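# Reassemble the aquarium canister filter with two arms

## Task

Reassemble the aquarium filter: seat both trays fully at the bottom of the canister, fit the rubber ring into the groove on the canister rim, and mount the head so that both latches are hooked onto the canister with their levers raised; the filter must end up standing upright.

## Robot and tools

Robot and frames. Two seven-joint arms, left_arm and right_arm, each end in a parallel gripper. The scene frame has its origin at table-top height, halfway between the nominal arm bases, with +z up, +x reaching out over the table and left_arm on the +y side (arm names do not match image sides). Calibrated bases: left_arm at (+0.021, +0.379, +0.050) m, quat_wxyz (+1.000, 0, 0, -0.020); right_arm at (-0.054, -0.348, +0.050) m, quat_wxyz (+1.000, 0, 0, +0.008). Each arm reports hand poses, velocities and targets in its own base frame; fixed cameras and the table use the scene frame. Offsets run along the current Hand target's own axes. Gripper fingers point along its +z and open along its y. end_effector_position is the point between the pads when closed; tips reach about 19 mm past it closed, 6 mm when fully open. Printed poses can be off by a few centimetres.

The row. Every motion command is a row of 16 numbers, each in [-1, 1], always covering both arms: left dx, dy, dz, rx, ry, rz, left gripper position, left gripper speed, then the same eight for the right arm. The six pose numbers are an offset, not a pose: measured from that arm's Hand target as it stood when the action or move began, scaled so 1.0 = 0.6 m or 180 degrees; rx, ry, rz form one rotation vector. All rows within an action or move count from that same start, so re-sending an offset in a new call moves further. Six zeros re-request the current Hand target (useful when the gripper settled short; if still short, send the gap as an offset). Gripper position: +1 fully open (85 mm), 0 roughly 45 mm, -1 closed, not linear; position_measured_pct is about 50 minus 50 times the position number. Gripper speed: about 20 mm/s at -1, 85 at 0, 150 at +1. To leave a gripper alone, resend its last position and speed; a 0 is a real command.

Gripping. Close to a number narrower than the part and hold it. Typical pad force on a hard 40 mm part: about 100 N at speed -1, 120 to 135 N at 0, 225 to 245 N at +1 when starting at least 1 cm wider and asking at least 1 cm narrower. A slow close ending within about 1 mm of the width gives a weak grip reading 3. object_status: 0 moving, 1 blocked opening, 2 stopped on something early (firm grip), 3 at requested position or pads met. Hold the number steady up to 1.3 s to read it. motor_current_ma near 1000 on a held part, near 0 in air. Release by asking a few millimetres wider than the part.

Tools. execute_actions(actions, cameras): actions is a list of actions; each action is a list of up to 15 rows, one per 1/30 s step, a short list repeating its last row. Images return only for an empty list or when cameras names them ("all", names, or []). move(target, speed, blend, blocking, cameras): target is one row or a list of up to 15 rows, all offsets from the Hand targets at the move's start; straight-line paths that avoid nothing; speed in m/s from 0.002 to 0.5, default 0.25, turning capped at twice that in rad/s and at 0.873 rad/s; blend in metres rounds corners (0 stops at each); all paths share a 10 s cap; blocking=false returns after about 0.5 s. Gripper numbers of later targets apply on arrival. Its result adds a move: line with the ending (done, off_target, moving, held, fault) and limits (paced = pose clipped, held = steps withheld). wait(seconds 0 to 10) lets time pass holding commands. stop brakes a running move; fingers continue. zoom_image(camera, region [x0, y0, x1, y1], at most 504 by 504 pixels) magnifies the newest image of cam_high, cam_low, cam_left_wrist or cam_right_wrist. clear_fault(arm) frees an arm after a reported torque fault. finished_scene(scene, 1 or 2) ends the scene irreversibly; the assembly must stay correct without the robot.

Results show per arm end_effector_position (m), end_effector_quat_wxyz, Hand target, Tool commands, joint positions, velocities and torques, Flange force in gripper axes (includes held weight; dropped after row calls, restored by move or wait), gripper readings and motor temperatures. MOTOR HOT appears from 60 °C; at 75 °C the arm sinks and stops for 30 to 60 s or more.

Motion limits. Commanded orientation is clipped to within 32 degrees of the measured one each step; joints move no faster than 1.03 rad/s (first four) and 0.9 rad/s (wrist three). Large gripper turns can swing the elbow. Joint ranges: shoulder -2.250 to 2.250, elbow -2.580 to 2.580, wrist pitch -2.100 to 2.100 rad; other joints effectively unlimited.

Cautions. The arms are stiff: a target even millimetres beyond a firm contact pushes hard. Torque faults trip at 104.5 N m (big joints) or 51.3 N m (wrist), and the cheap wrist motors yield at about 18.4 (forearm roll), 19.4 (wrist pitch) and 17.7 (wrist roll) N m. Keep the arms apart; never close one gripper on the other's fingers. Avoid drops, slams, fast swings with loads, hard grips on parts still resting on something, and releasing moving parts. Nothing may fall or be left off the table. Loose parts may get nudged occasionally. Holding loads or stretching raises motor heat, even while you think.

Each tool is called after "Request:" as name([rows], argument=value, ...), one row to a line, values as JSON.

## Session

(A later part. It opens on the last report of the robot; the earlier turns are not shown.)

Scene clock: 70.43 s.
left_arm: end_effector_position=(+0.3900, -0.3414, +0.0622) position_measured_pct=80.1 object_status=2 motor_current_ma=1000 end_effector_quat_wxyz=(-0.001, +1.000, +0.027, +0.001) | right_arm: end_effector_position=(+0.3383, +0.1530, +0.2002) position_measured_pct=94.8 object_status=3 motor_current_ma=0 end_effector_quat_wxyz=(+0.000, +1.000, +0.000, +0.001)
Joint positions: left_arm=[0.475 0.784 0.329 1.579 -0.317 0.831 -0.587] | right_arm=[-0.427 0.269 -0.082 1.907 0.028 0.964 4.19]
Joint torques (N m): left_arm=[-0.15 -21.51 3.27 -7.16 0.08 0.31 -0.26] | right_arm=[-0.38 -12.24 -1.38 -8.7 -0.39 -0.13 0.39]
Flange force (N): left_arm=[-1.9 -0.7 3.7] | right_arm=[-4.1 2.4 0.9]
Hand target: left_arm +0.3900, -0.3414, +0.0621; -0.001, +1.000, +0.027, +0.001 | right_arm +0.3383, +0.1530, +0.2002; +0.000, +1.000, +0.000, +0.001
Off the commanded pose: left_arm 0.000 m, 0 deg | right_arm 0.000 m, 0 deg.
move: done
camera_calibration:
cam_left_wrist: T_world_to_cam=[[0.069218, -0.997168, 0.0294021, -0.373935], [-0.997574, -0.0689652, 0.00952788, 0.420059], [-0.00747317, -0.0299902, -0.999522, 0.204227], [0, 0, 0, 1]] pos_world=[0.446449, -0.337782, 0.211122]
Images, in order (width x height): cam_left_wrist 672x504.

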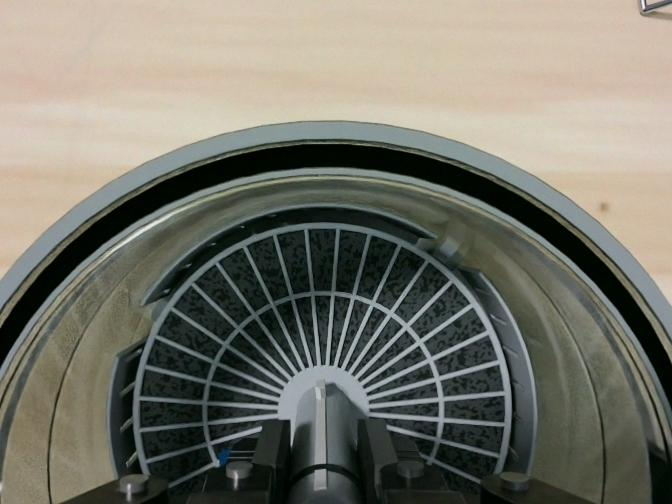

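Request:
move([
  [0.0,0.0,0.012,0,0,0,-0.68,-1,0,0,0,0,0,0,-0.9,1],
], speed=0.01, cameras=["cam_left_wrist"])

Request:
zoom_image(camera="cam_left_wrist", region=[380, 180, 540, 300])

Request:
zoom_image(camera="cam_left_wrist", region=[80, 250, 240, 370])

Scene clock: 72.13 s.
left_arm: end_effector_position=(+0.3901, -0.3413, +0.0550) position_measured_pct=80.1 object_status=2 motor_current_ma=1000 end_effector_quat_wxyz=(-0.001, +1.000, +0.027, +0.001) | right_arm: end_effector_position=(+0.3383, +0.1530, +0.2002) position_measured_pct=94.8 object_status=3 motor_current_ma=0 end_effector_quat_wxyz=(+0.000, +1.000, +0.000, +0.001)
Joint positions: left_arm=[0.478 0.796 0.324 1.584 -0.321 0.815 -0.584] | right_arm=[-0.427 0.269 -0.082 1.907 0.028 0.964 4.19]
Joint torques (N m): left_arm=[-0.31 -21.55 3.3 -7.14 0.15 0.05 -0.24] | right_arm=[-0.4 -12.27 -1.41 -8.71 -0.38 -0.15 0.4]
Flange force (N): left_arm=[-2.0 -0.4 3.2] | right_arm=[-4.0 2.4 0.9]
Hand target: left_arm +0.3901, -0.3413, +0.0549; -0.001, +1.000, +0.027, +0.001 | right_arm +0.3383, +0.1530, +0.2002; +0.000, +1.000, +0.000, +0.001
Off the commanded pose: left_arm 0.000 m, 0 deg | right_arm 0.000 m, 0 deg.
move: done
camera_calibration:
cam_left_wrist: T_world_to_cam=[[0.069218, -0.997168, 0.0294021, -0.373624], [-0.997574, -0.0689652, 0.00952788, 0.420135], [-0.00747317, -0.0299902, -0.999522, 0.197033], [0, 0, 0, 1]] pos_world=[0.446449, -0.337682, 0.203922]
Images, in order (width x height): cam_left_wrist 672x504.

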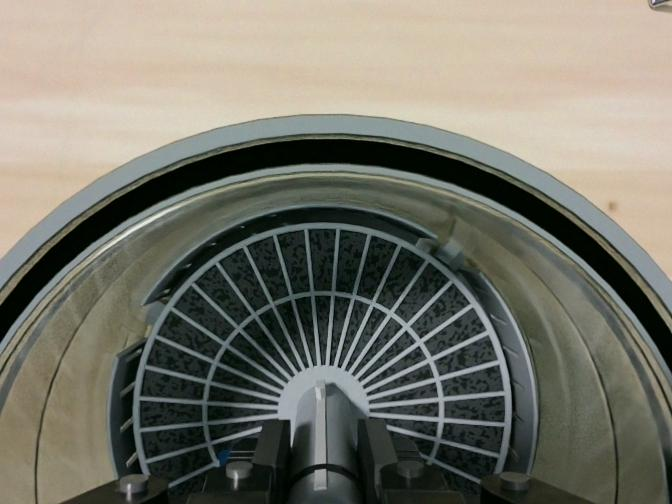

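Scaled by 3.150.

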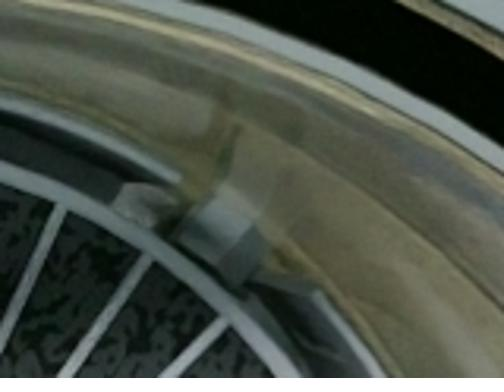

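Scaled by 3.150.

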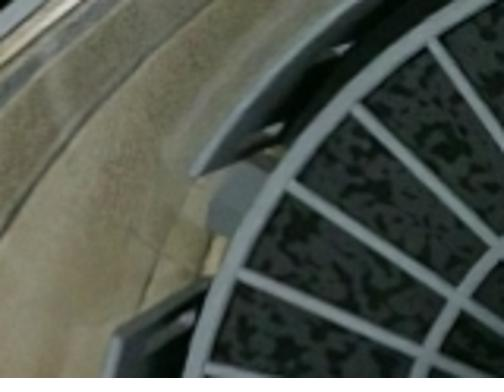

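Request:
move([
  [0.0,0.0,0.0,0,0,0.0055,-0.68,-1,0,0,0,0,0,0,-0.9,1],
  [0.0,0.0,0.008,0,0,0.0055,-0.68,-1,0,0,0,0,0,0,-0.9,1],
], speed=0.01, cameras=["cam_left_wrist"])

Request:
zoom_image(camera="cam_left_wrist", region=[380, 180, 540, 300])

Request:
zoom_image(camera="cam_left_wrist", region=[80, 250, 240, 370])

Scene clock: 74.57 s.
left_arm: end_effector_position=(+0.3901, -0.3414, +0.0504) position_measured_pct=80.1 object_status=2 motor_current_ma=1000 end_effector_quat_wxyz=(-0.001, +1.000, +0.018, +0.001) | right_arm: end_effector_position=(+0.3383, +0.1530, +0.2002) position_measured_pct=94.8 object_status=3 motor_current_ma=0 end_effector_quat_wxyz=(+0.000, +1.000, +0.000, +0.001)
Joint positions: left_arm=[0.477 0.804 0.326 1.587 -0.328 0.805 -0.595] | right_arm=[-0.427 0.269 -0.082 1.907 0.028 0.964 4.19]
Joint torques (N m): left_arm=[0.89 3.13 0.17 -1.4 -0.29 -3.01 -0.15] | right_arm=[-0.38 -12.25 -1.41 -8.75 -0.38 -0.15 0.4]
Flange force (N): left_arm=[-9.6 -11.0 -50.2] | right_arm=[-4.2 2.4 1.0]
Hand target: left_arm +0.3900, -0.3413, +0.0501; -0.001, +1.000, +0.018, +0.001 | right_arm +0.3383, +0.1530, +0.2002; +0.000, +1.000, +0.000, +0.001
Off the commanded pose: left_arm 0.000 m, 0 deg | right_arm 0.000 m, 0 deg.
move: done
camera_calibration:
cam_left_wrist: T_world_to_cam=[[0.0519302, -0.998214, 0.0295406, -0.367164], [-0.998621, -0.051678, 0.00923991, 0.426585], [-0.00769681, -0.0299797, -0.999521, 0.192509], [0, 0, 0, 1]] pos_world=[0.446546, -0.338691, 0.199322]
Images, in order (width x height): cam_left_wrist 672x504.

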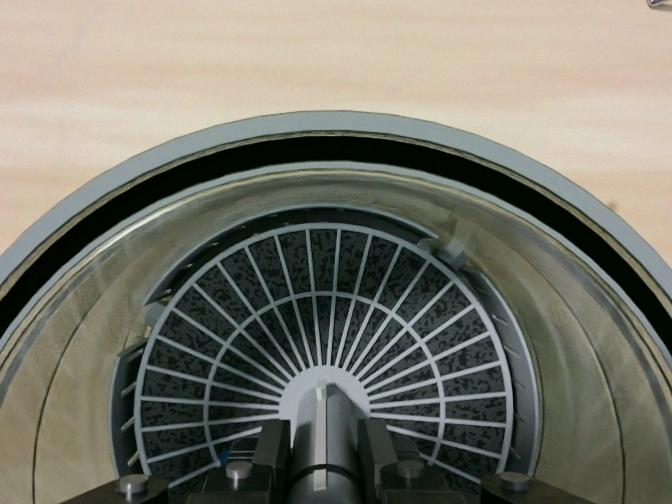

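Scaled by 3.150.

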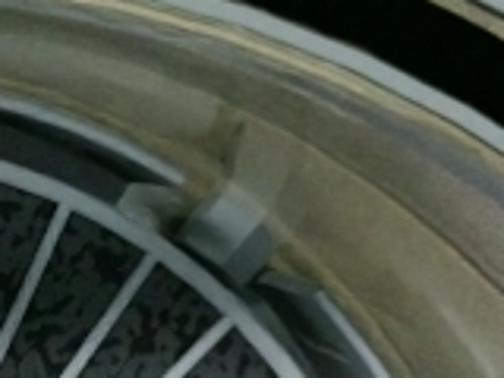

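Scaled by 3.150.

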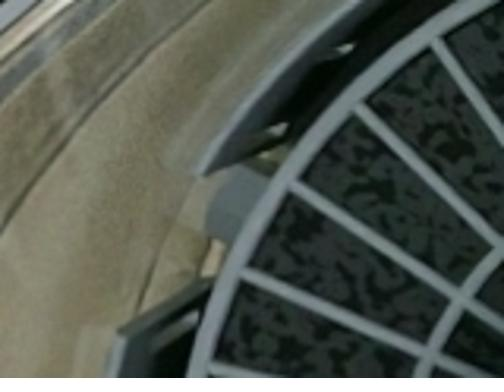

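Request:
move([
  [0.0,0.0,-0.0045,0,0,0,-0.68,-1,0,0,0,0,0,0,-0.9,1],
], speed=0.01)

Scene clock: 75.70 s.
left_arm: end_effector_position=(+0.3900, -0.3412, +0.0526) position_measured_pct=80.1 object_status=2 motor_current_ma=1000 end_effector_quat_wxyz=(-0.001, +1.000, +0.018, +0.000) | right_arm: end_effector_position=(+0.3383, +0.1530, +0.2002) position_measured_pct=94.8 object_status=3 motor_current_ma=0 end_effector_quat_wxyz=(+0.000, +1.000, +0.000, +0.001)
Joint positions: left_arm=[0.476 0.801 0.328 1.585 -0.327 0.81 -0.597] | right_arm=[-0.427 0.269 -0.082 1.907 0.028 0.964 4.19]
Joint torques (N m): left_arm=[0.27 -17.85 2.98 -5.99 0.1 -0.02 -0.2] | right_arm=[-0.4 -12.26 -1.41 -8.71 -0.39 -0.16 0.4]
Flange force (N): left_arm=[-2.6 -2.6 -4.1] | right_arm=[-4.0 2.4 0.9]
Hand target: left_arm +0.3901, -0.3413, +0.0528; -0.001, +1.000, +0.018, +0.001 | right_arm +0.3383, +0.1530, +0.2002; +0.000, +1.000, +0.000, +0.001
Off the commanded pose: left_arm 0.000 m, 0 deg | right_arm 0.000 m, 0 deg.
move: done

Request:
move([
  [0,0,0,0,0,0,-0.3,0,0,0,0,0,0,0,-0.1,1],
  [0.0,0.0,-0.3,0,0,0,-0.3,0,0,0,0,0,0,0,-0.1,1],
  [-0.1,-0.42,-0.3,0,0,0,-0.3,0,0,0,0,0,0,0,-0.1,1],
], speed=[0.05,0.12,0.2], blend=[0,0.03,0], cameras=["all"])

Scene clock: 80.30 s.
left_arm: end_effector_position=(+0.3207, -0.0920, +0.2331) position_measured_pct=64.9 object_status=3 motor_current_ma=0 end_effector_quat_wxyz=(-0.001, +1.000, +0.018, +0.001) | right_arm: end_effector_position=(+0.3383, +0.1530, +0.2002) position_measured_pct=55.0 object_status=3 motor_current_ma=0 end_effector_quat_wxyz=(+0.000, +1.000, +0.000, +0.001)
Joint positions: left_arm=[-0.074 0.144 0.321 1.959 -0.054 1.045 -1.264] | right_arm=[-0.427 0.269 -0.082 1.907 0.028 0.964 4.19]
Joint torques (N m): left_arm=[0.19 -10.78 1.52 -8.62 0.19 0.07 -0.17] | right_arm=[-0.37 -12.27 -1.38 -8.71 -0.37 -0.15 0.41]
Flange force (N): left_arm=[-0.4 -1.1 2.8] | right_arm=[-4.1 2.3 0.9]
Hand target: left_arm +0.3207, -0.0919, +0.2331; -0.001, +1.000, +0.018, +0.001 | right_arm +0.3383, +0.1530, +0.2002; +0.000, +1.000, +0.000, +0.001
Off the commanded pose: left_arm 0.000 m, 0 deg | right_arm 0.000 m, 0 deg.
move: done
camera_calibration:
cam_left_wrist: T_world_to_cam=[[0.0519363, -0.99822, 0.0293254, -0.119923], [-0.998618, -0.0516771, 0.0095292, 0.36837], [-0.00799679, -0.0297797, -0.999524, 0.382197], [0, 0, 0, 1]] pos_world=[0.377146, -0.0892918, 0.382022]
cam_right_wrist: T_world_to_cam=[[-0.00321374, -0.999967, -0.00748103, 0.156625], [-0.999994, 0.00322071, -0.000919923, 0.394428], [0.000943987, 0.00747803, -0.999972, 0.341982], [0, 0, 0, 1]] pos_world=[0.394607, 0.152792, 0.343507]

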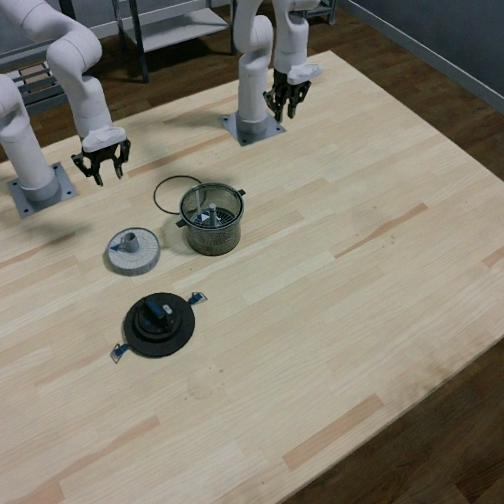

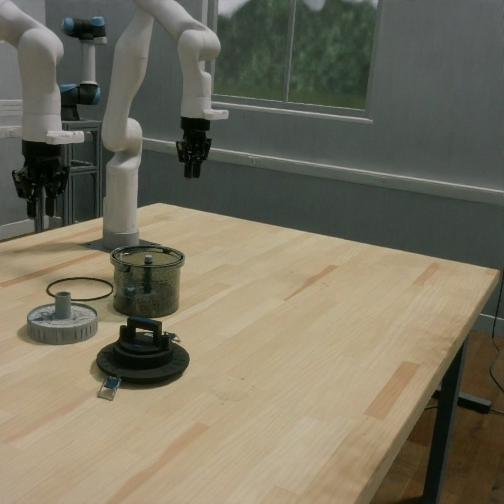

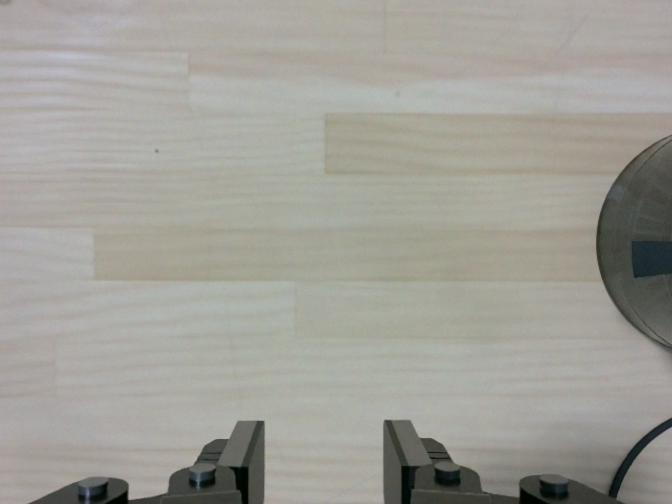

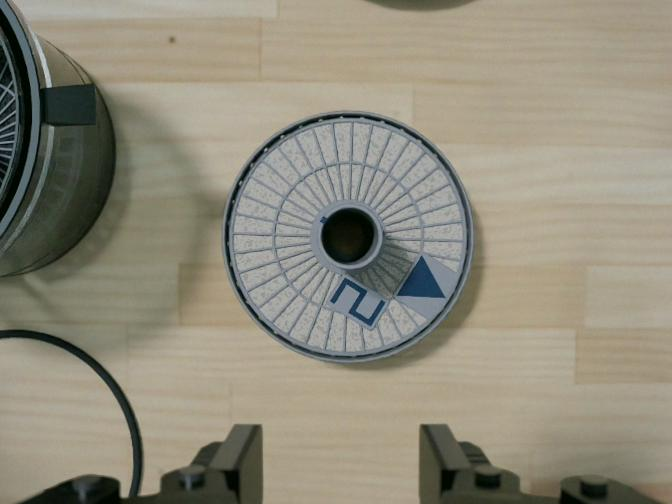

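Request:
move(target=[0,0,0,0,0,0,-0.3,0,0.0983,0.0065,0.1667,0,0,-0.3056,0.1,1], speed=0.15, cameras=["cam_right_wrist","cam_low","cam_high"])

Request:
zoom_image(camera="cam_low", region=[10, 210, 130, 350])

Scene clock: 85.30 s.
left_arm: end_effector_position=(+0.3207, -0.0919, +0.2331) position_measured_pct=64.9 object_status=3 motor_current_ma=0 end_effector_quat_wxyz=(-0.001, +1.000, +0.018, +0.001) | right_arm: end_effector_position=(+0.3976, +0.1491, +0.1004) position_measured_pct=45.0 object_status=3 motor_current_ma=0 end_effector_quat_wxyz=(+0.001, +0.887, +0.462, +0.001)
Joint positions: left_arm=[-0.075 0.144 0.321 1.959 -0.054 1.045 -1.264] | right_arm=[-0.234 0.547 -0.262 1.874 0.202 0.744 5.064]
Joint torques (N m): left_arm=[0.02 -10.84 1.44 -8.52 0.22 0.04 -0.23] | right_arm=[-0.39 -15.66 -2.26 -7.35 -0.44 -0.17 0.48]
Flange force (N): left_arm=[0.0 -0.3 2.7] | right_arm=[-4.4 -3.3 0.6]
Hand target: left_arm +0.3207, -0.0919, +0.2331; -0.001, +1.000, +0.018, +0.001 | right_arm +0.3976, +0.1491, +0.1004; +0.001, +0.887, +0.462, +0.001
Off the commanded pose: left_arm 0.000 m, 0 deg | right_arm 0.000 m, 0 deg.
move: done
camera_calibration:
cam_right_wrist: T_world_to_cam=[[0.817345, -0.576126, -0.00510057, -0.237515], [-0.576132, -0.817357, 0.000456985, 0.407283], [-0.00443227, 0.00256508, -0.999987, 0.245005], [0, 0, 0, 1]] pos_world=[0.429866, 0.195428, 0.243604]
Images, in order (width x height): cam_high 504x504, cam_low 504x504, cam_right_wrist 672x504.

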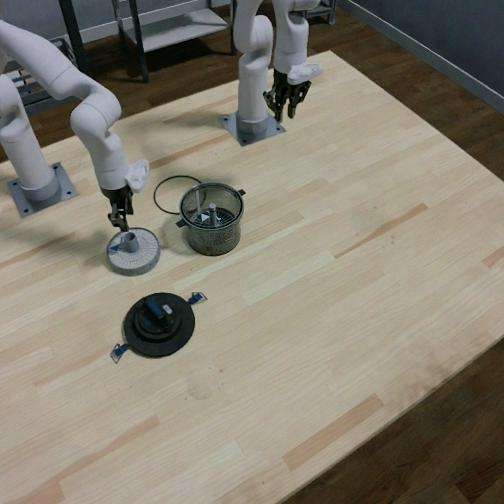

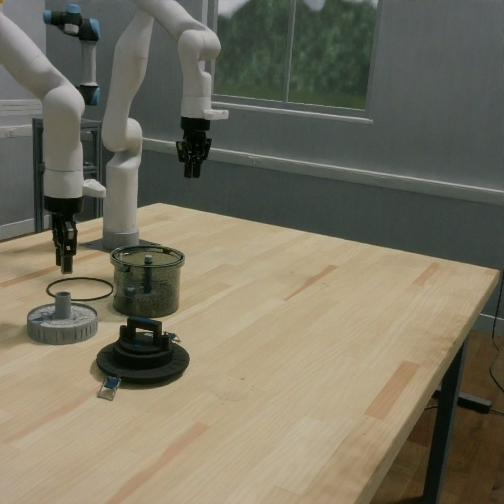

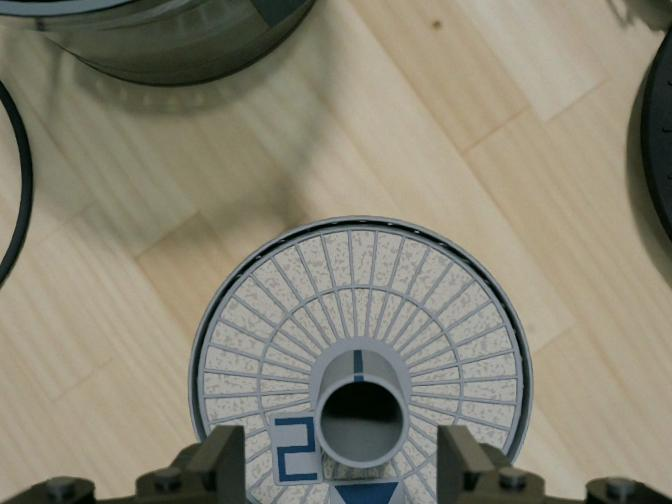

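Scaled by 3.600.

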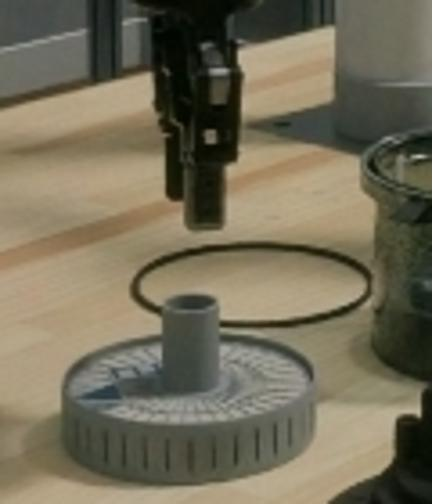

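Request:
move([
  [0,0,0,0,0,0,-0.3,0,-0.0058,0.0105,0.0,0,0,0,0.1,1],
  [0,0,0,0,0,0,-0.3,0,-0.0058,0.0105,0.05,0,0,0,0.1,1],
], speed=0.06, cameras=["cam_right_wrist","cam_low"])

Request:
zoom_image(camera="cam_low", region=[10, 210, 130, 350])

Scene clock: 87.63 s.
left_arm: end_effector_position=(+0.3207, -0.0919, +0.2331) position_measured_pct=64.9 object_status=3 motor_current_ma=0 end_effector_quat_wxyz=(-0.001, +1.000, +0.018, +0.001) | right_arm: end_effector_position=(+0.4009, +0.1426, +0.0704) position_measured_pct=45.0 object_status=3 motor_current_ma=0 end_effector_quat_wxyz=(+0.001, +0.887, +0.462, +0.001)
Joint positions: left_arm=[-0.075 0.144 0.321 1.959 -0.054 1.045 -1.264] | right_arm=[-0.231 0.605 -0.244 1.898 0.227 0.662 5.06]
Joint torques (N m): left_arm=[0.03 -10.75 1.51 -8.57 0.21 0.06 -0.21] | right_arm=[-0.42 -16.27 -2.33 -6.85 -0.41 -0.28 0.4]
Flange force (N): left_arm=[-0.3 -0.6 2.7] | right_arm=[-4.4 -3.1 0.4]
Hand target: left_arm +0.3207, -0.0919, +0.2331; -0.001, +1.000, +0.018, +0.001 | right_arm +0.4009, +0.1426, +0.0704; +0.001, +0.887, +0.462, +0.001
Off the commanded pose: left_arm 0.000 m, 0 deg | right_arm 0.000 m, 0 deg.
move: done
camera_calibration:
cam_right_wrist: T_world_to_cam=[[0.817345, -0.576126, -0.00510057, -0.244111], [-0.576132, -0.817357, 0.000456985, 0.403885], [-0.00443227, 0.00256508, -0.999987, 0.215037], [0, 0, 0, 1]] pos_world=[0.433166, 0.188928, 0.213604]
Images, in order (width x height): cam_low 504x504, cam_right_wrist 672x504.

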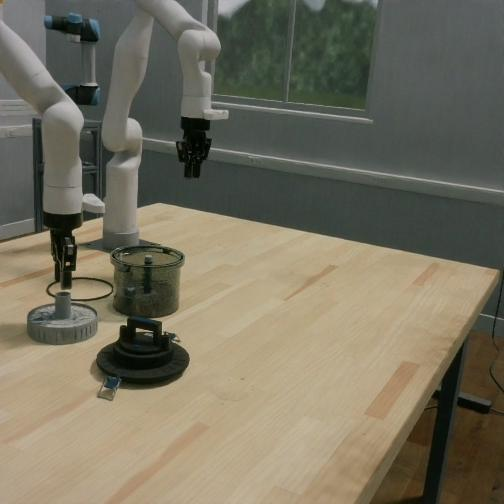

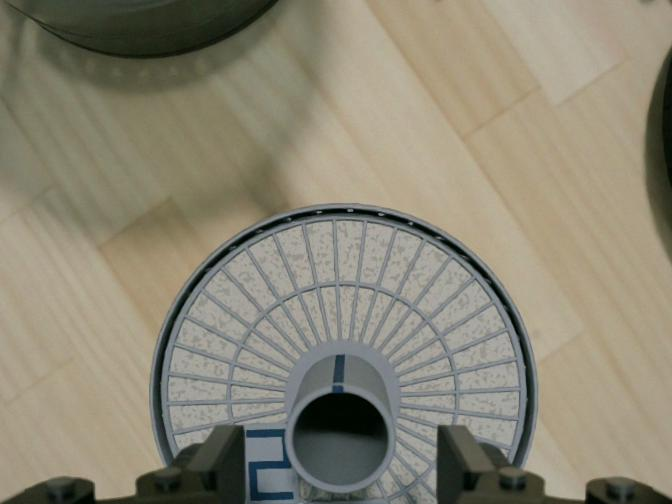

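Scaled by 3.600.

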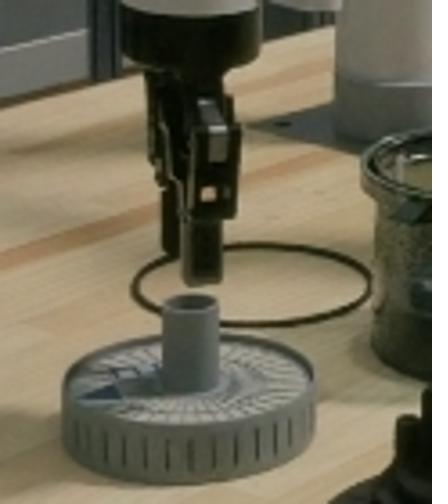

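Request:
move([
  [0,0,0,0,0,0,-0.3,0,0.007,0.0,0.0,0,0,0,0.1,1],
  [0,0,0,0,0,0,-0.3,0,0.007,0.0,0.053,0,0,0,0.1,1],
], speed=0.06, cameras=["cam_right_wrist","cam_low"])

Request:
zoom_image(camera="cam_low", region=[10, 210, 130, 350])

Scene clock: 89.77 s.
left_arm: end_effector_position=(+0.3207, -0.0919, +0.2331) position_measured_pct=64.9 object_status=3 motor_current_ma=0 end_effector_quat_wxyz=(-0.001, +1.000, +0.018, +0.001) | right_arm: end_effector_position=(+0.4034, +0.1461, +0.0386) position_measured_pct=45.0 object_status=3 motor_current_ma=0 end_effector_quat_wxyz=(+0.001, +0.887, +0.462, +0.001)
Joint positions: left_arm=[-0.075 0.144 0.321 1.959 -0.054 1.045 -1.264] | right_arm=[-0.254 0.674 -0.22 1.908 0.252 0.584 5.034]
Joint torques (N m): left_arm=[-0.06 -10.69 1.42 -8.58 0.21 -0.01 -0.19] | right_arm=[-0.41 -17.11 -2.27 -6.28 -0.45 -0.17 0.47]
Flange force (N): left_arm=[-0.4 -0.4 2.4] | right_arm=[-4.4 -3.3 1.0]
Hand target: left_arm +0.3207, -0.0919, +0.2331; -0.001, +1.000, +0.018, +0.001 | right_arm +0.4034, +0.1461, +0.0386; +0.001, +0.887, +0.462, +0.001
Off the commanded pose: left_arm 0.000 m, 0 deg | right_arm 0.000 m, 0 deg.
move: done
camera_calibration:
cam_right_wrist: T_world_to_cam=[[0.817345, -0.576126, -0.00510057, -0.244357], [-0.576132, -0.817357, 0.000456985, 0.408119], [-0.00443227, 0.00256508, -0.999987, 0.18324], [0, 0, 0, 1]] pos_world=[0.435666, 0.192328, 0.181804]
Images, in order (width x height): cam_low 504x504, cam_right_wrist 672x504.

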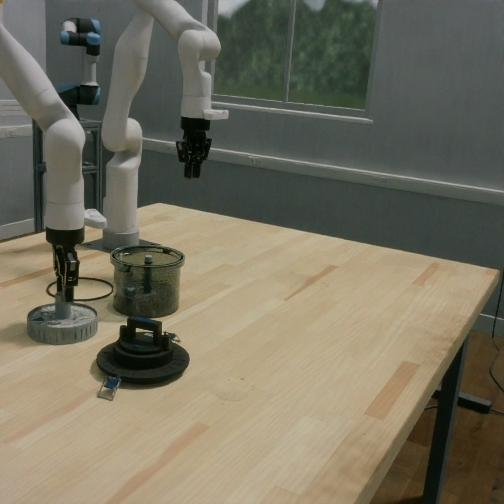

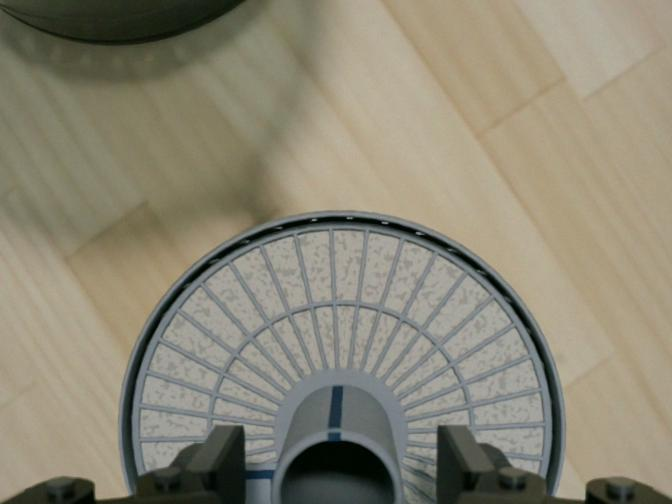

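Scaled by 3.600.

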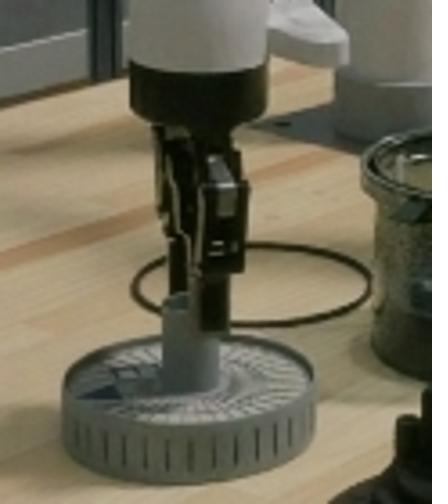

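Request:
move([
  [0,0,0,0,0,0,-0.3,0,0.0,-0.0014,0.0,0,0,0,0.1,1],
  [0,0,0,0,0,0,-0.3,0,0.0,-0.0014,0.0,0,0,0,-0.45,-1],
], speed=0.05)

Request:
move(target=[0,0,0,0,0,0,-0.3,0,0.0,0.0,-0.05,0,0,0,-0.45,-1], speed=0.06, cameras=["cam_right_wrist"])

Scene clock: 92.27 s.
left_arm: end_effector_position=(+0.3207, -0.0919, +0.2331) position_measured_pct=64.9 object_status=3 motor_current_ma=0 end_effector_quat_wxyz=(-0.001, +1.000, +0.018, +0.001) | right_arm: end_effector_position=(+0.4027, +0.1465, +0.0386) position_measured_pct=65.8 object_status=0 motor_current_ma=1000 end_effector_quat_wxyz=(+0.001, +0.887, +0.462, +0.001)
Joint positions: left_arm=[-0.075 0.144 0.321 1.959 -0.054 1.045 -1.264] | right_arm=[-0.256 0.673 -0.22 1.909 0.252 0.583 5.032]
Joint torques (N m): left_arm=[0 -10.74 1.49 -8.62 0.19 0.04 -0.24] | right_arm=[0.04 -11.88 -1.43 -5.58 -0.19 -0.93 0.43]
Flange force (N): left_arm=[-0.4 -0.4 2.7] | right_arm=[-6.3 -5.8 -12.8]
Hand target: left_arm +0.3207, -0.0919, +0.2331; -0.001, +1.000, +0.018, +0.001 | right_arm +0.4027, +0.1465, +0.0386; +0.001, +0.887, +0.462, +0.001
Off the commanded pose: left_arm 0.000 m, 0 deg | right_arm 0.000 m, 0 deg.
move: done

Scene clock: 93.17 s.
left_arm: end_effector_position=(+0.3207, -0.0919, +0.2331) position_measured_pct=64.9 object_status=3 motor_current_ma=0 end_effector_quat_wxyz=(-0.001, +1.000, +0.018, +0.001) | right_arm: end_effector_position=(+0.4026, +0.1466, +0.0685) position_measured_pct=65.8 object_status=2 motor_current_ma=1000 end_effector_quat_wxyz=(+0.001, +0.887, +0.462, +0.001)
Joint positions: left_arm=[-0.075 0.144 0.321 1.959 -0.054 1.045 -1.264] | right_arm=[-0.24 0.613 -0.242 1.89 0.228 0.663 5.053]
Joint torques (N m): left_arm=[-0.03 -10.79 1.45 -8.71 0.19 0.05 -0.16] | right_arm=[-0.45 -16.81 -2.39 -7.06 -0.4 -0.22 0.43]
Flange force (N): left_arm=[-0.6 -0.6 3.0] | right_arm=[-4.6 -3.3 1.5]
Hand target: left_arm +0.3207, -0.0919, +0.2331; -0.001, +1.000, +0.018, +0.001 | right_arm +0.4026, +0.1466, +0.0686; +0.001, +0.887, +0.462, +0.001
Off the commanded pose: left_arm 0.000 m, 0 deg | right_arm 0.000 m, 0 deg.
move: done
camera_calibration:
cam_right_wrist: T_world_to_cam=[[0.817344, -0.576126, -0.00518229, -0.243245], [-0.576132, -0.817357, 0.000514592, 0.408041], [-0.00453225, 0.00256508, -0.999986, 0.213178], [0, 0, 0, 1]] pos_world=[0.434866, 0.192828, 0.211704]
Images, in order (width x height): cam_right_wrist 672x504.

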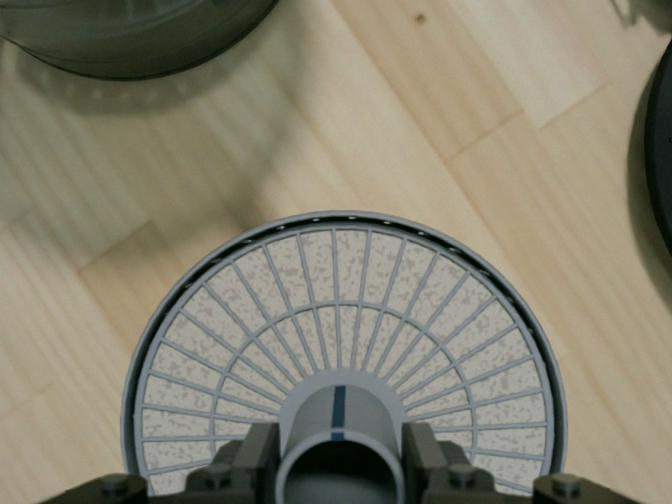

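Request:
move([
  [0,0,0,0,0,0,-0.3,0,0.0,0.0,-0.244,0,0,0,-0.45,-1],
  [0,0,0,0,0,0,-0.3,0,0.331,-0.1473,-0.244,0,0,0.3056,-0.45,-1],
], speed=[0.12,0.15], blend=[0.03,0], cameras=["cam_right_wrist","cam_low","cam_high"])

Request:
zoom_image(camera="cam_low", region=[90, 180, 210, 320])

Scene clock: 99.47 s.
left_arm: end_effector_position=(+0.3207, -0.0919, +0.2331) position_measured_pct=64.9 object_status=3 motor_current_ma=0 end_effector_quat_wxyz=(-0.001, +1.000, +0.018, +0.001) | right_arm: end_effector_position=(+0.4436, +0.3599, +0.2151) position_measured_pct=65.8 object_status=2 motor_current_ma=1000 end_effector_quat_wxyz=(+0.000, +1.000, +0.000, +0.001)
Joint positions: left_arm=[-0.075 0.144 0.321 1.959 -0.054 1.045 -1.264] | right_arm=[-0.68 0.689 -0.091 1.15 0.062 1.303 3.945]
Joint torques (N m): left_arm=[0.07 -10.81 1.48 -8.51 0.22 0.11 -0.22] | right_arm=[-0.55 -21.54 -1.56 -9.26 -0.36 -0.08 0.35]
Flange force (N): left_arm=[0.0 -0.5 2.8] | right_arm=[-1.8 2.0 0.7]
Hand target: left_arm +0.3207, -0.0919, +0.2331; -0.001, +1.000, +0.018, +0.001 | right_arm +0.4436, +0.3600, +0.2151; +0.000, +1.000, +0.000, +0.001
Off the commanded pose: left_arm 0.000 m, 0 deg | right_arm 0.000 m, 0 deg.
move: done
camera_calibration:
cam_right_wrist: T_world_to_cam=[[-0.0031126, -0.999967, -0.00748207, 0.363917], [-0.999995, 0.00311957, -0.000921093, 0.499112], [0.000944404, 0.00747916, -0.999972, 0.355134], [0, 0, 0, 1]] pos_world=[0.499906, 0.359692, 0.358307]
Images, in order (width x height): cam_high 504x504, cam_low 504x504, cam_right_wrist 672x504.

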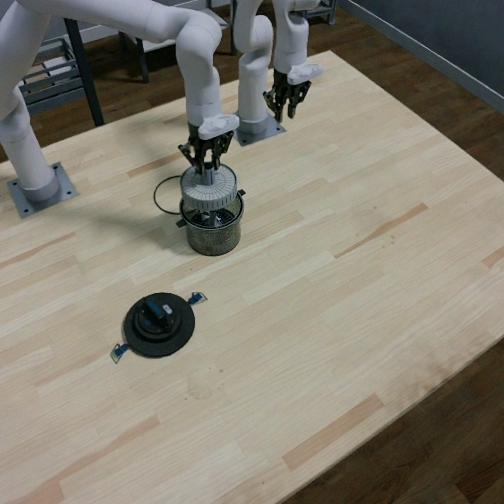

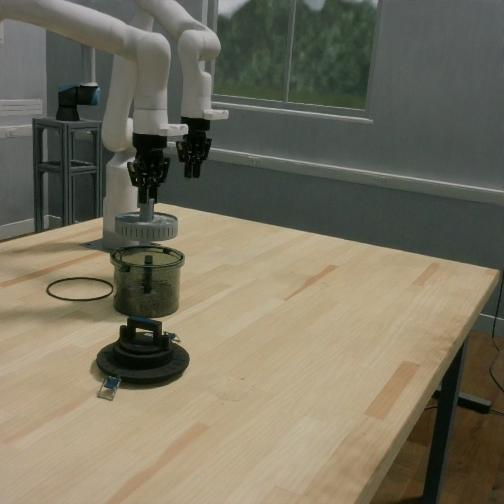

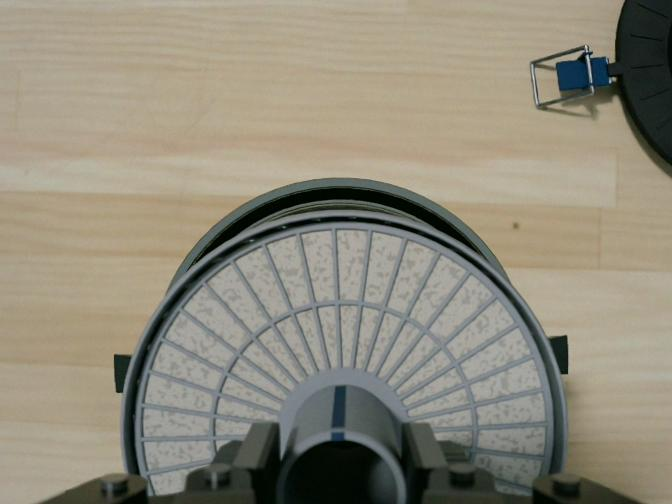

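Scaled by 3.600.

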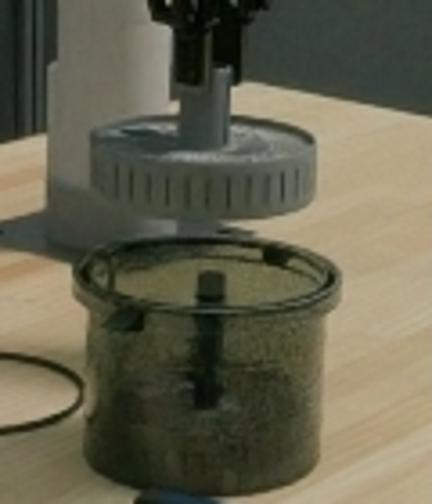

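Request:
move([
  [0,0,0,0,0,0,-0.3,0,0.0073,-0.0022,0.0,0,0,0,-0.45,-1],
  [0,0,0,0,0,0,-0.3,0,0.0073,-0.0022,0.07,0,0,0.0,-0.45,-1],
], speed=0.08, cameras=["cam_right_wrist","cam_low","cam_high"])

Request:
zoom_image(camera="cam_low", region=[105, 210, 190, 260])

Request:
zoom_image(camera="cam_high", region=[165, 145, 265, 245])

Request:
zoom_image(camera="cam_right_wrist", region=[80, 170, 332, 422])

Request:
zoom_image(camera="cam_right_wrist", region=[350, 170, 602, 422])

Scene clock: 102.43 s.
left_arm: end_effector_position=(+0.3207, -0.0919, +0.2331) position_measured_pct=64.9 object_status=3 motor_current_ma=0 end_effector_quat_wxyz=(-0.001, +1.000, +0.018, +0.001) | right_arm: end_effector_position=(+0.4482, +0.3613, +0.1731) position_measured_pct=65.8 object_status=2 motor_current_ma=1000 end_effector_quat_wxyz=(+0.000, +1.000, +0.000, +0.001)
Joint positions: left_arm=[-0.075 0.144 0.321 1.959 -0.054 1.045 -1.264] | right_arm=[-0.676 0.733 -0.091 1.205 0.067 1.204 3.945]
Joint torques (N m): left_arm=[-0.03 -10.78 1.45 -8.57 0.23 0.07 -0.19] | right_arm=[-0.39 -22.06 -1.56 -9.91 -0.39 -0.12 0.41]
Flange force (N): left_arm=[-0.2 -0.4 2.8] | right_arm=[-5.2 4.1 2.0]
Hand target: left_arm +0.3207, -0.0919, +0.2331; -0.001, +1.000, +0.018, +0.001 | right_arm +0.4481, +0.3613, +0.1731; +0.000, +1.000, +0.000, +0.001
Off the commanded pose: left_arm 0.000 m, 0 deg | right_arm 0.000 m, 0 deg.
move: done
camera_calibration:
cam_right_wrist: T_world_to_cam=[[-0.00321374, -0.999967, -0.00748103, 0.365068], [-0.999994, 0.00322071, -0.000919923, 0.503532], [0.000943987, 0.00747803, -0.999972, 0.313221], [0, 0, 0, 1]] pos_world=[0.504407, 0.361092, 0.316407]
Images, in order (width x height): cam_high 504x504, cam_low 504x504, cam_right_wrist 672x504.

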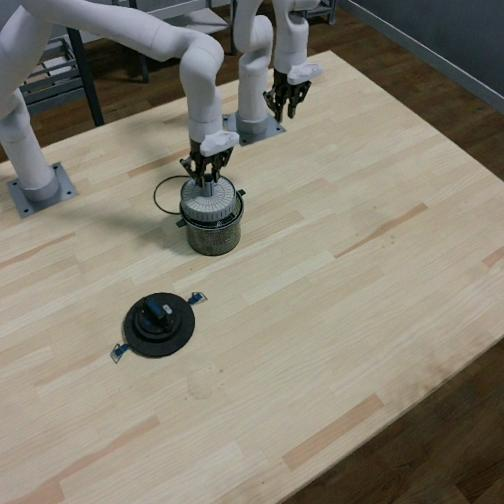

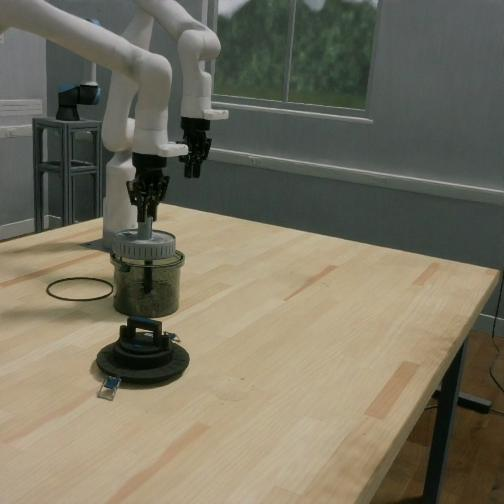

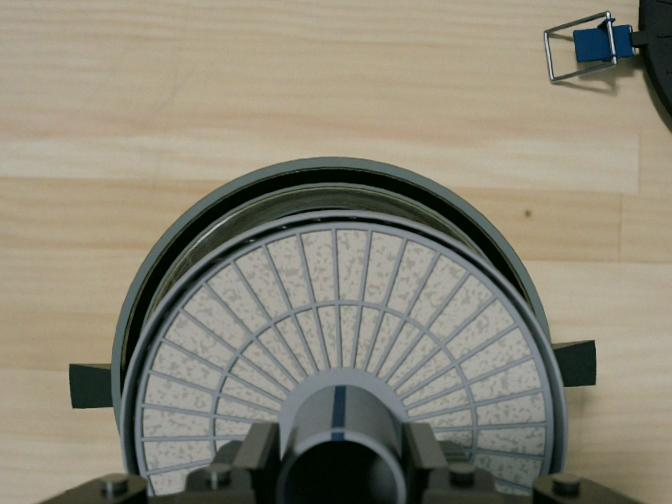

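Scaled by 5.929.

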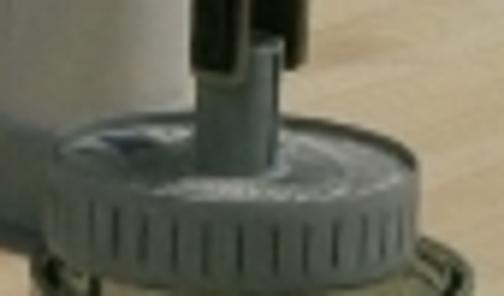

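Scaled by 5.040.

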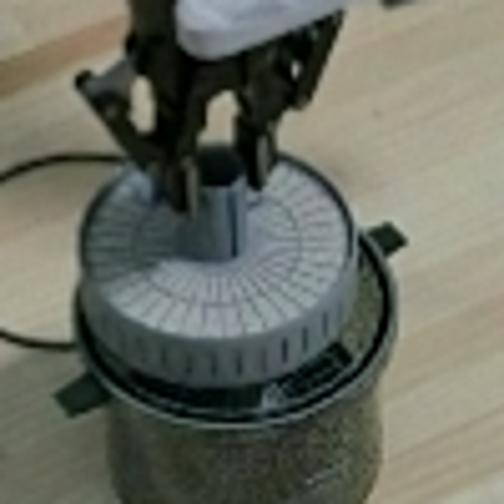

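Scaled by 2.000.

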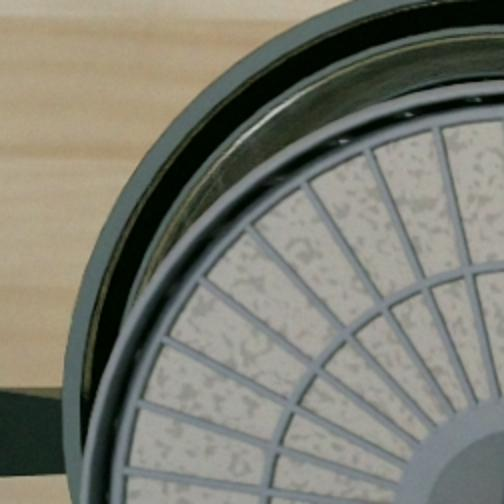

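Scaled by 2.000.

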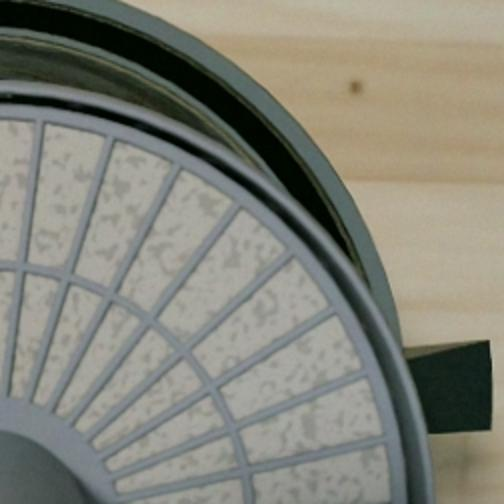

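Request:
move([
  [0,0,0,0,0,0,-0.3,0,0.0153,-0.0062,0.0,0,0,0,-0.45,-1],
], speed=0.05, cameras=["cam_right_wrist","cam_low","cam_high"])

Request:
zoom_image(camera="cam_low", region=[105, 210, 190, 260])

Request:
zoom_image(camera="cam_high", region=[165, 145, 265, 245])

Scene clock: 104.10 s.
left_arm: end_effector_position=(+0.3207, -0.0919, +0.2331) position_measured_pct=64.9 object_status=3 motor_current_ma=0 end_effector_quat_wxyz=(-0.001, +1.000, +0.018, +0.001) | right_arm: end_effector_position=(+0.4573, +0.3650, +0.1731) position_measured_pct=65.8 object_status=2 motor_current_ma=1000 end_effector_quat_wxyz=(+0.000, +1.000, +0.000, +0.001)
Joint positions: left_arm=[-0.075 0.144 0.321 1.959 -0.054 1.045 -1.264] | right_arm=[-0.673 0.756 -0.089 1.161 0.067 1.226 3.952]
Joint torques (N m): left_arm=[-0.01 -10.75 1.53 -8.55 0.18 0.1 -0.17] | right_arm=[-0.45 -22.39 -1.55 -10.24 -0.36 -0.34 0.39]
Flange force (N): left_arm=[-0.3 -0.7 2.8] | right_arm=[-6.0 5.0 1.8]
Hand target: left_arm +0.3207, -0.0919, +0.2331; -0.001, +1.000, +0.018, +0.001 | right_arm +0.4573, +0.3650, +0.1731; +0.000, +1.000, +0.000, +0.001
Off the commanded pose: left_arm 0.000 m, 0 deg | right_arm 0.000 m, 0 deg.
move: done
camera_calibration:
cam_right_wrist: T_world_to_cam=[[-0.00321157, -0.999968, -0.00738106, 0.368765], [-0.999994, 0.00321845, -0.000920259, 0.512721], [0.000943984, 0.00737806, -0.999972, 0.313221], [0, 0, 0, 1]] pos_world=[0.513607, 0.364792, 0.316406]
Images, in order (width x height): cam_high 504x504, cam_low 504x504, cam_right_wrist 672x504.

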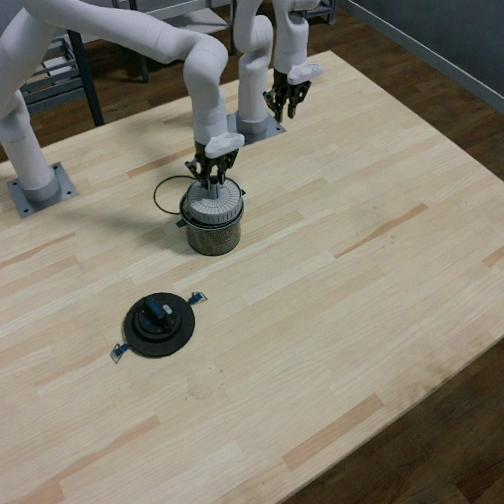

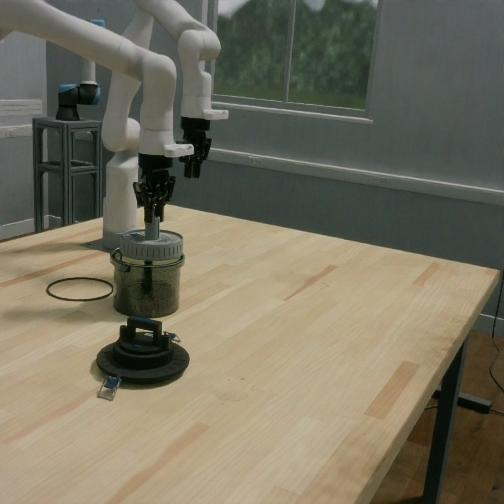

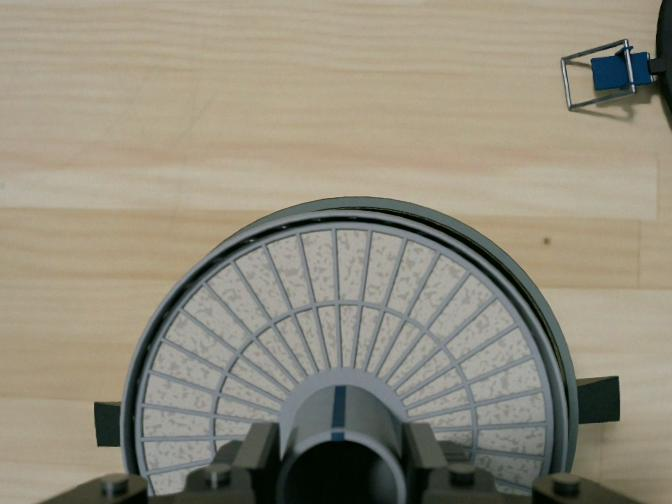

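Scaled by 5.929.

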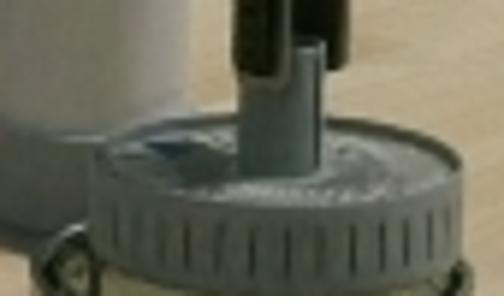

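Scaled by 5.040.

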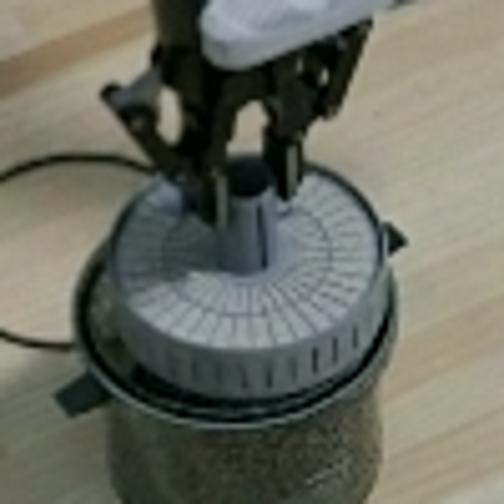

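Request:
move([
  [0,0,0,0,0,0,-0.3,0,-0.0055,0.0045,0.0,0,0,0,-0.45,-1],
], speed=0.03, cameras=["cam_right_wrist","cam_low","cam_high"])

Request:
zoom_image(camera="cam_low", region=[105, 210, 190, 260])

Request:
zoom_image(camera="cam_high", region=[165, 145, 265, 245])

Scene clock: 106.53 s.
left_arm: end_effector_position=(+0.3207, -0.0919, +0.2331) position_measured_pct=64.9 object_status=3 motor_current_ma=0 end_effector_quat_wxyz=(-0.001, +1.000, +0.018, +0.001) | right_arm: end_effector_position=(+0.4541, +0.3623, +0.1731) position_measured_pct=65.8 object_status=2 motor_current_ma=1000 end_effector_quat_wxyz=(+0.000, +1.000, +0.000, +0.001)
Joint positions: left_arm=[-0.075 0.144 0.321 1.959 -0.054 1.045 -1.264] | right_arm=[-0.672 0.746 -0.09 1.181 0.067 1.216 3.951]
Joint torques (N m): left_arm=[0 -10.83 1.49 -8.64 0.27 0.07 -0.21] | right_arm=[-0.39 -22.22 -1.54 -10.17 -0.36 -0.18 0.4]
Flange force (N): left_arm=[-0.3 -0.5 3.0] | right_arm=[-6.1 4.9 2.2]
Hand target: left_arm +0.3207, -0.0919, +0.2331; -0.001, +1.000, +0.018, +0.001 | right_arm +0.4540, +0.3623, +0.1731; +0.000, +1.000, +0.000, +0.001
Off the commanded pose: left_arm 0.000 m, 0 deg | right_arm 0.000 m, 0 deg.
move: done
camera_calibration:
cam_right_wrist: T_world_to_cam=[[-0.00321272, -0.999968, -0.00738105, 0.366054], [-0.999994, 0.0032196, -0.000920245, 0.509429], [0.00094398, 0.00737805, -0.999972, 0.313144], [0, 0, 0, 1]] pos_world=[0.510307, 0.362092, 0.316306]
Images, in order (width x height): cam_high 504x504, cam_low 504x504, cam_right_wrist 672x504.

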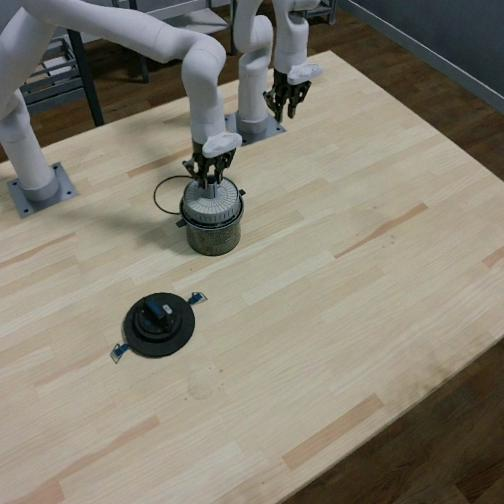

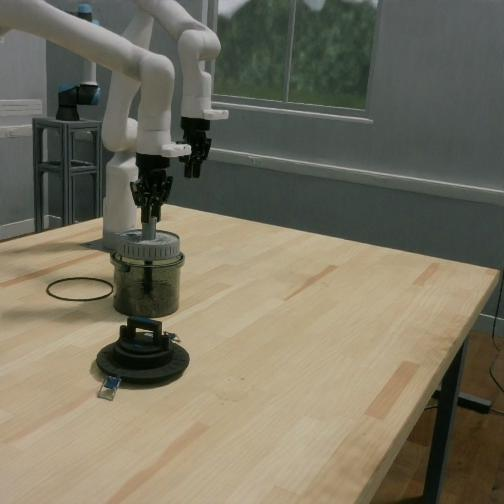

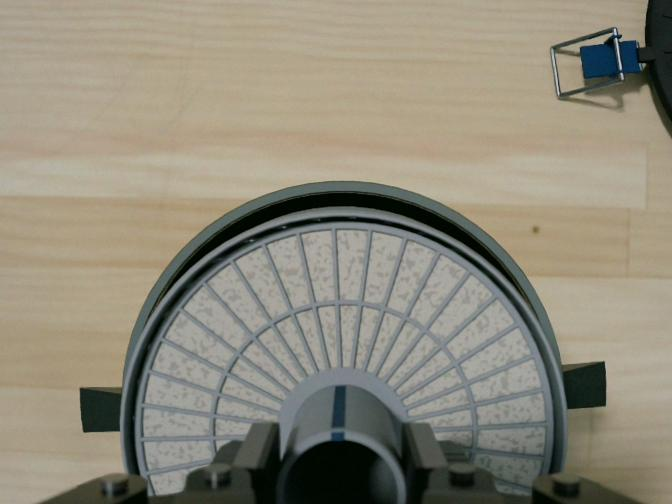

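Scaled by 5.929.

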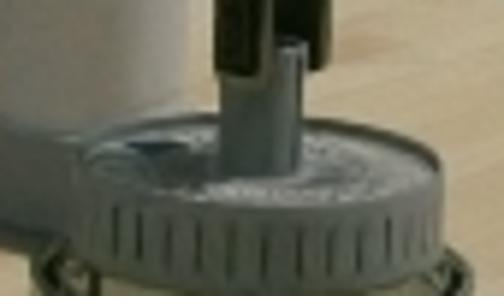

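Scaled by 5.040.

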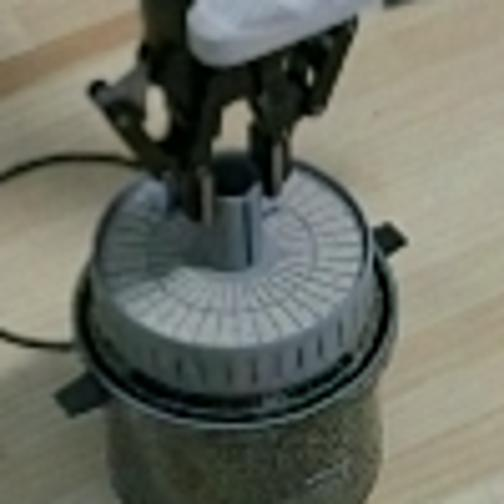

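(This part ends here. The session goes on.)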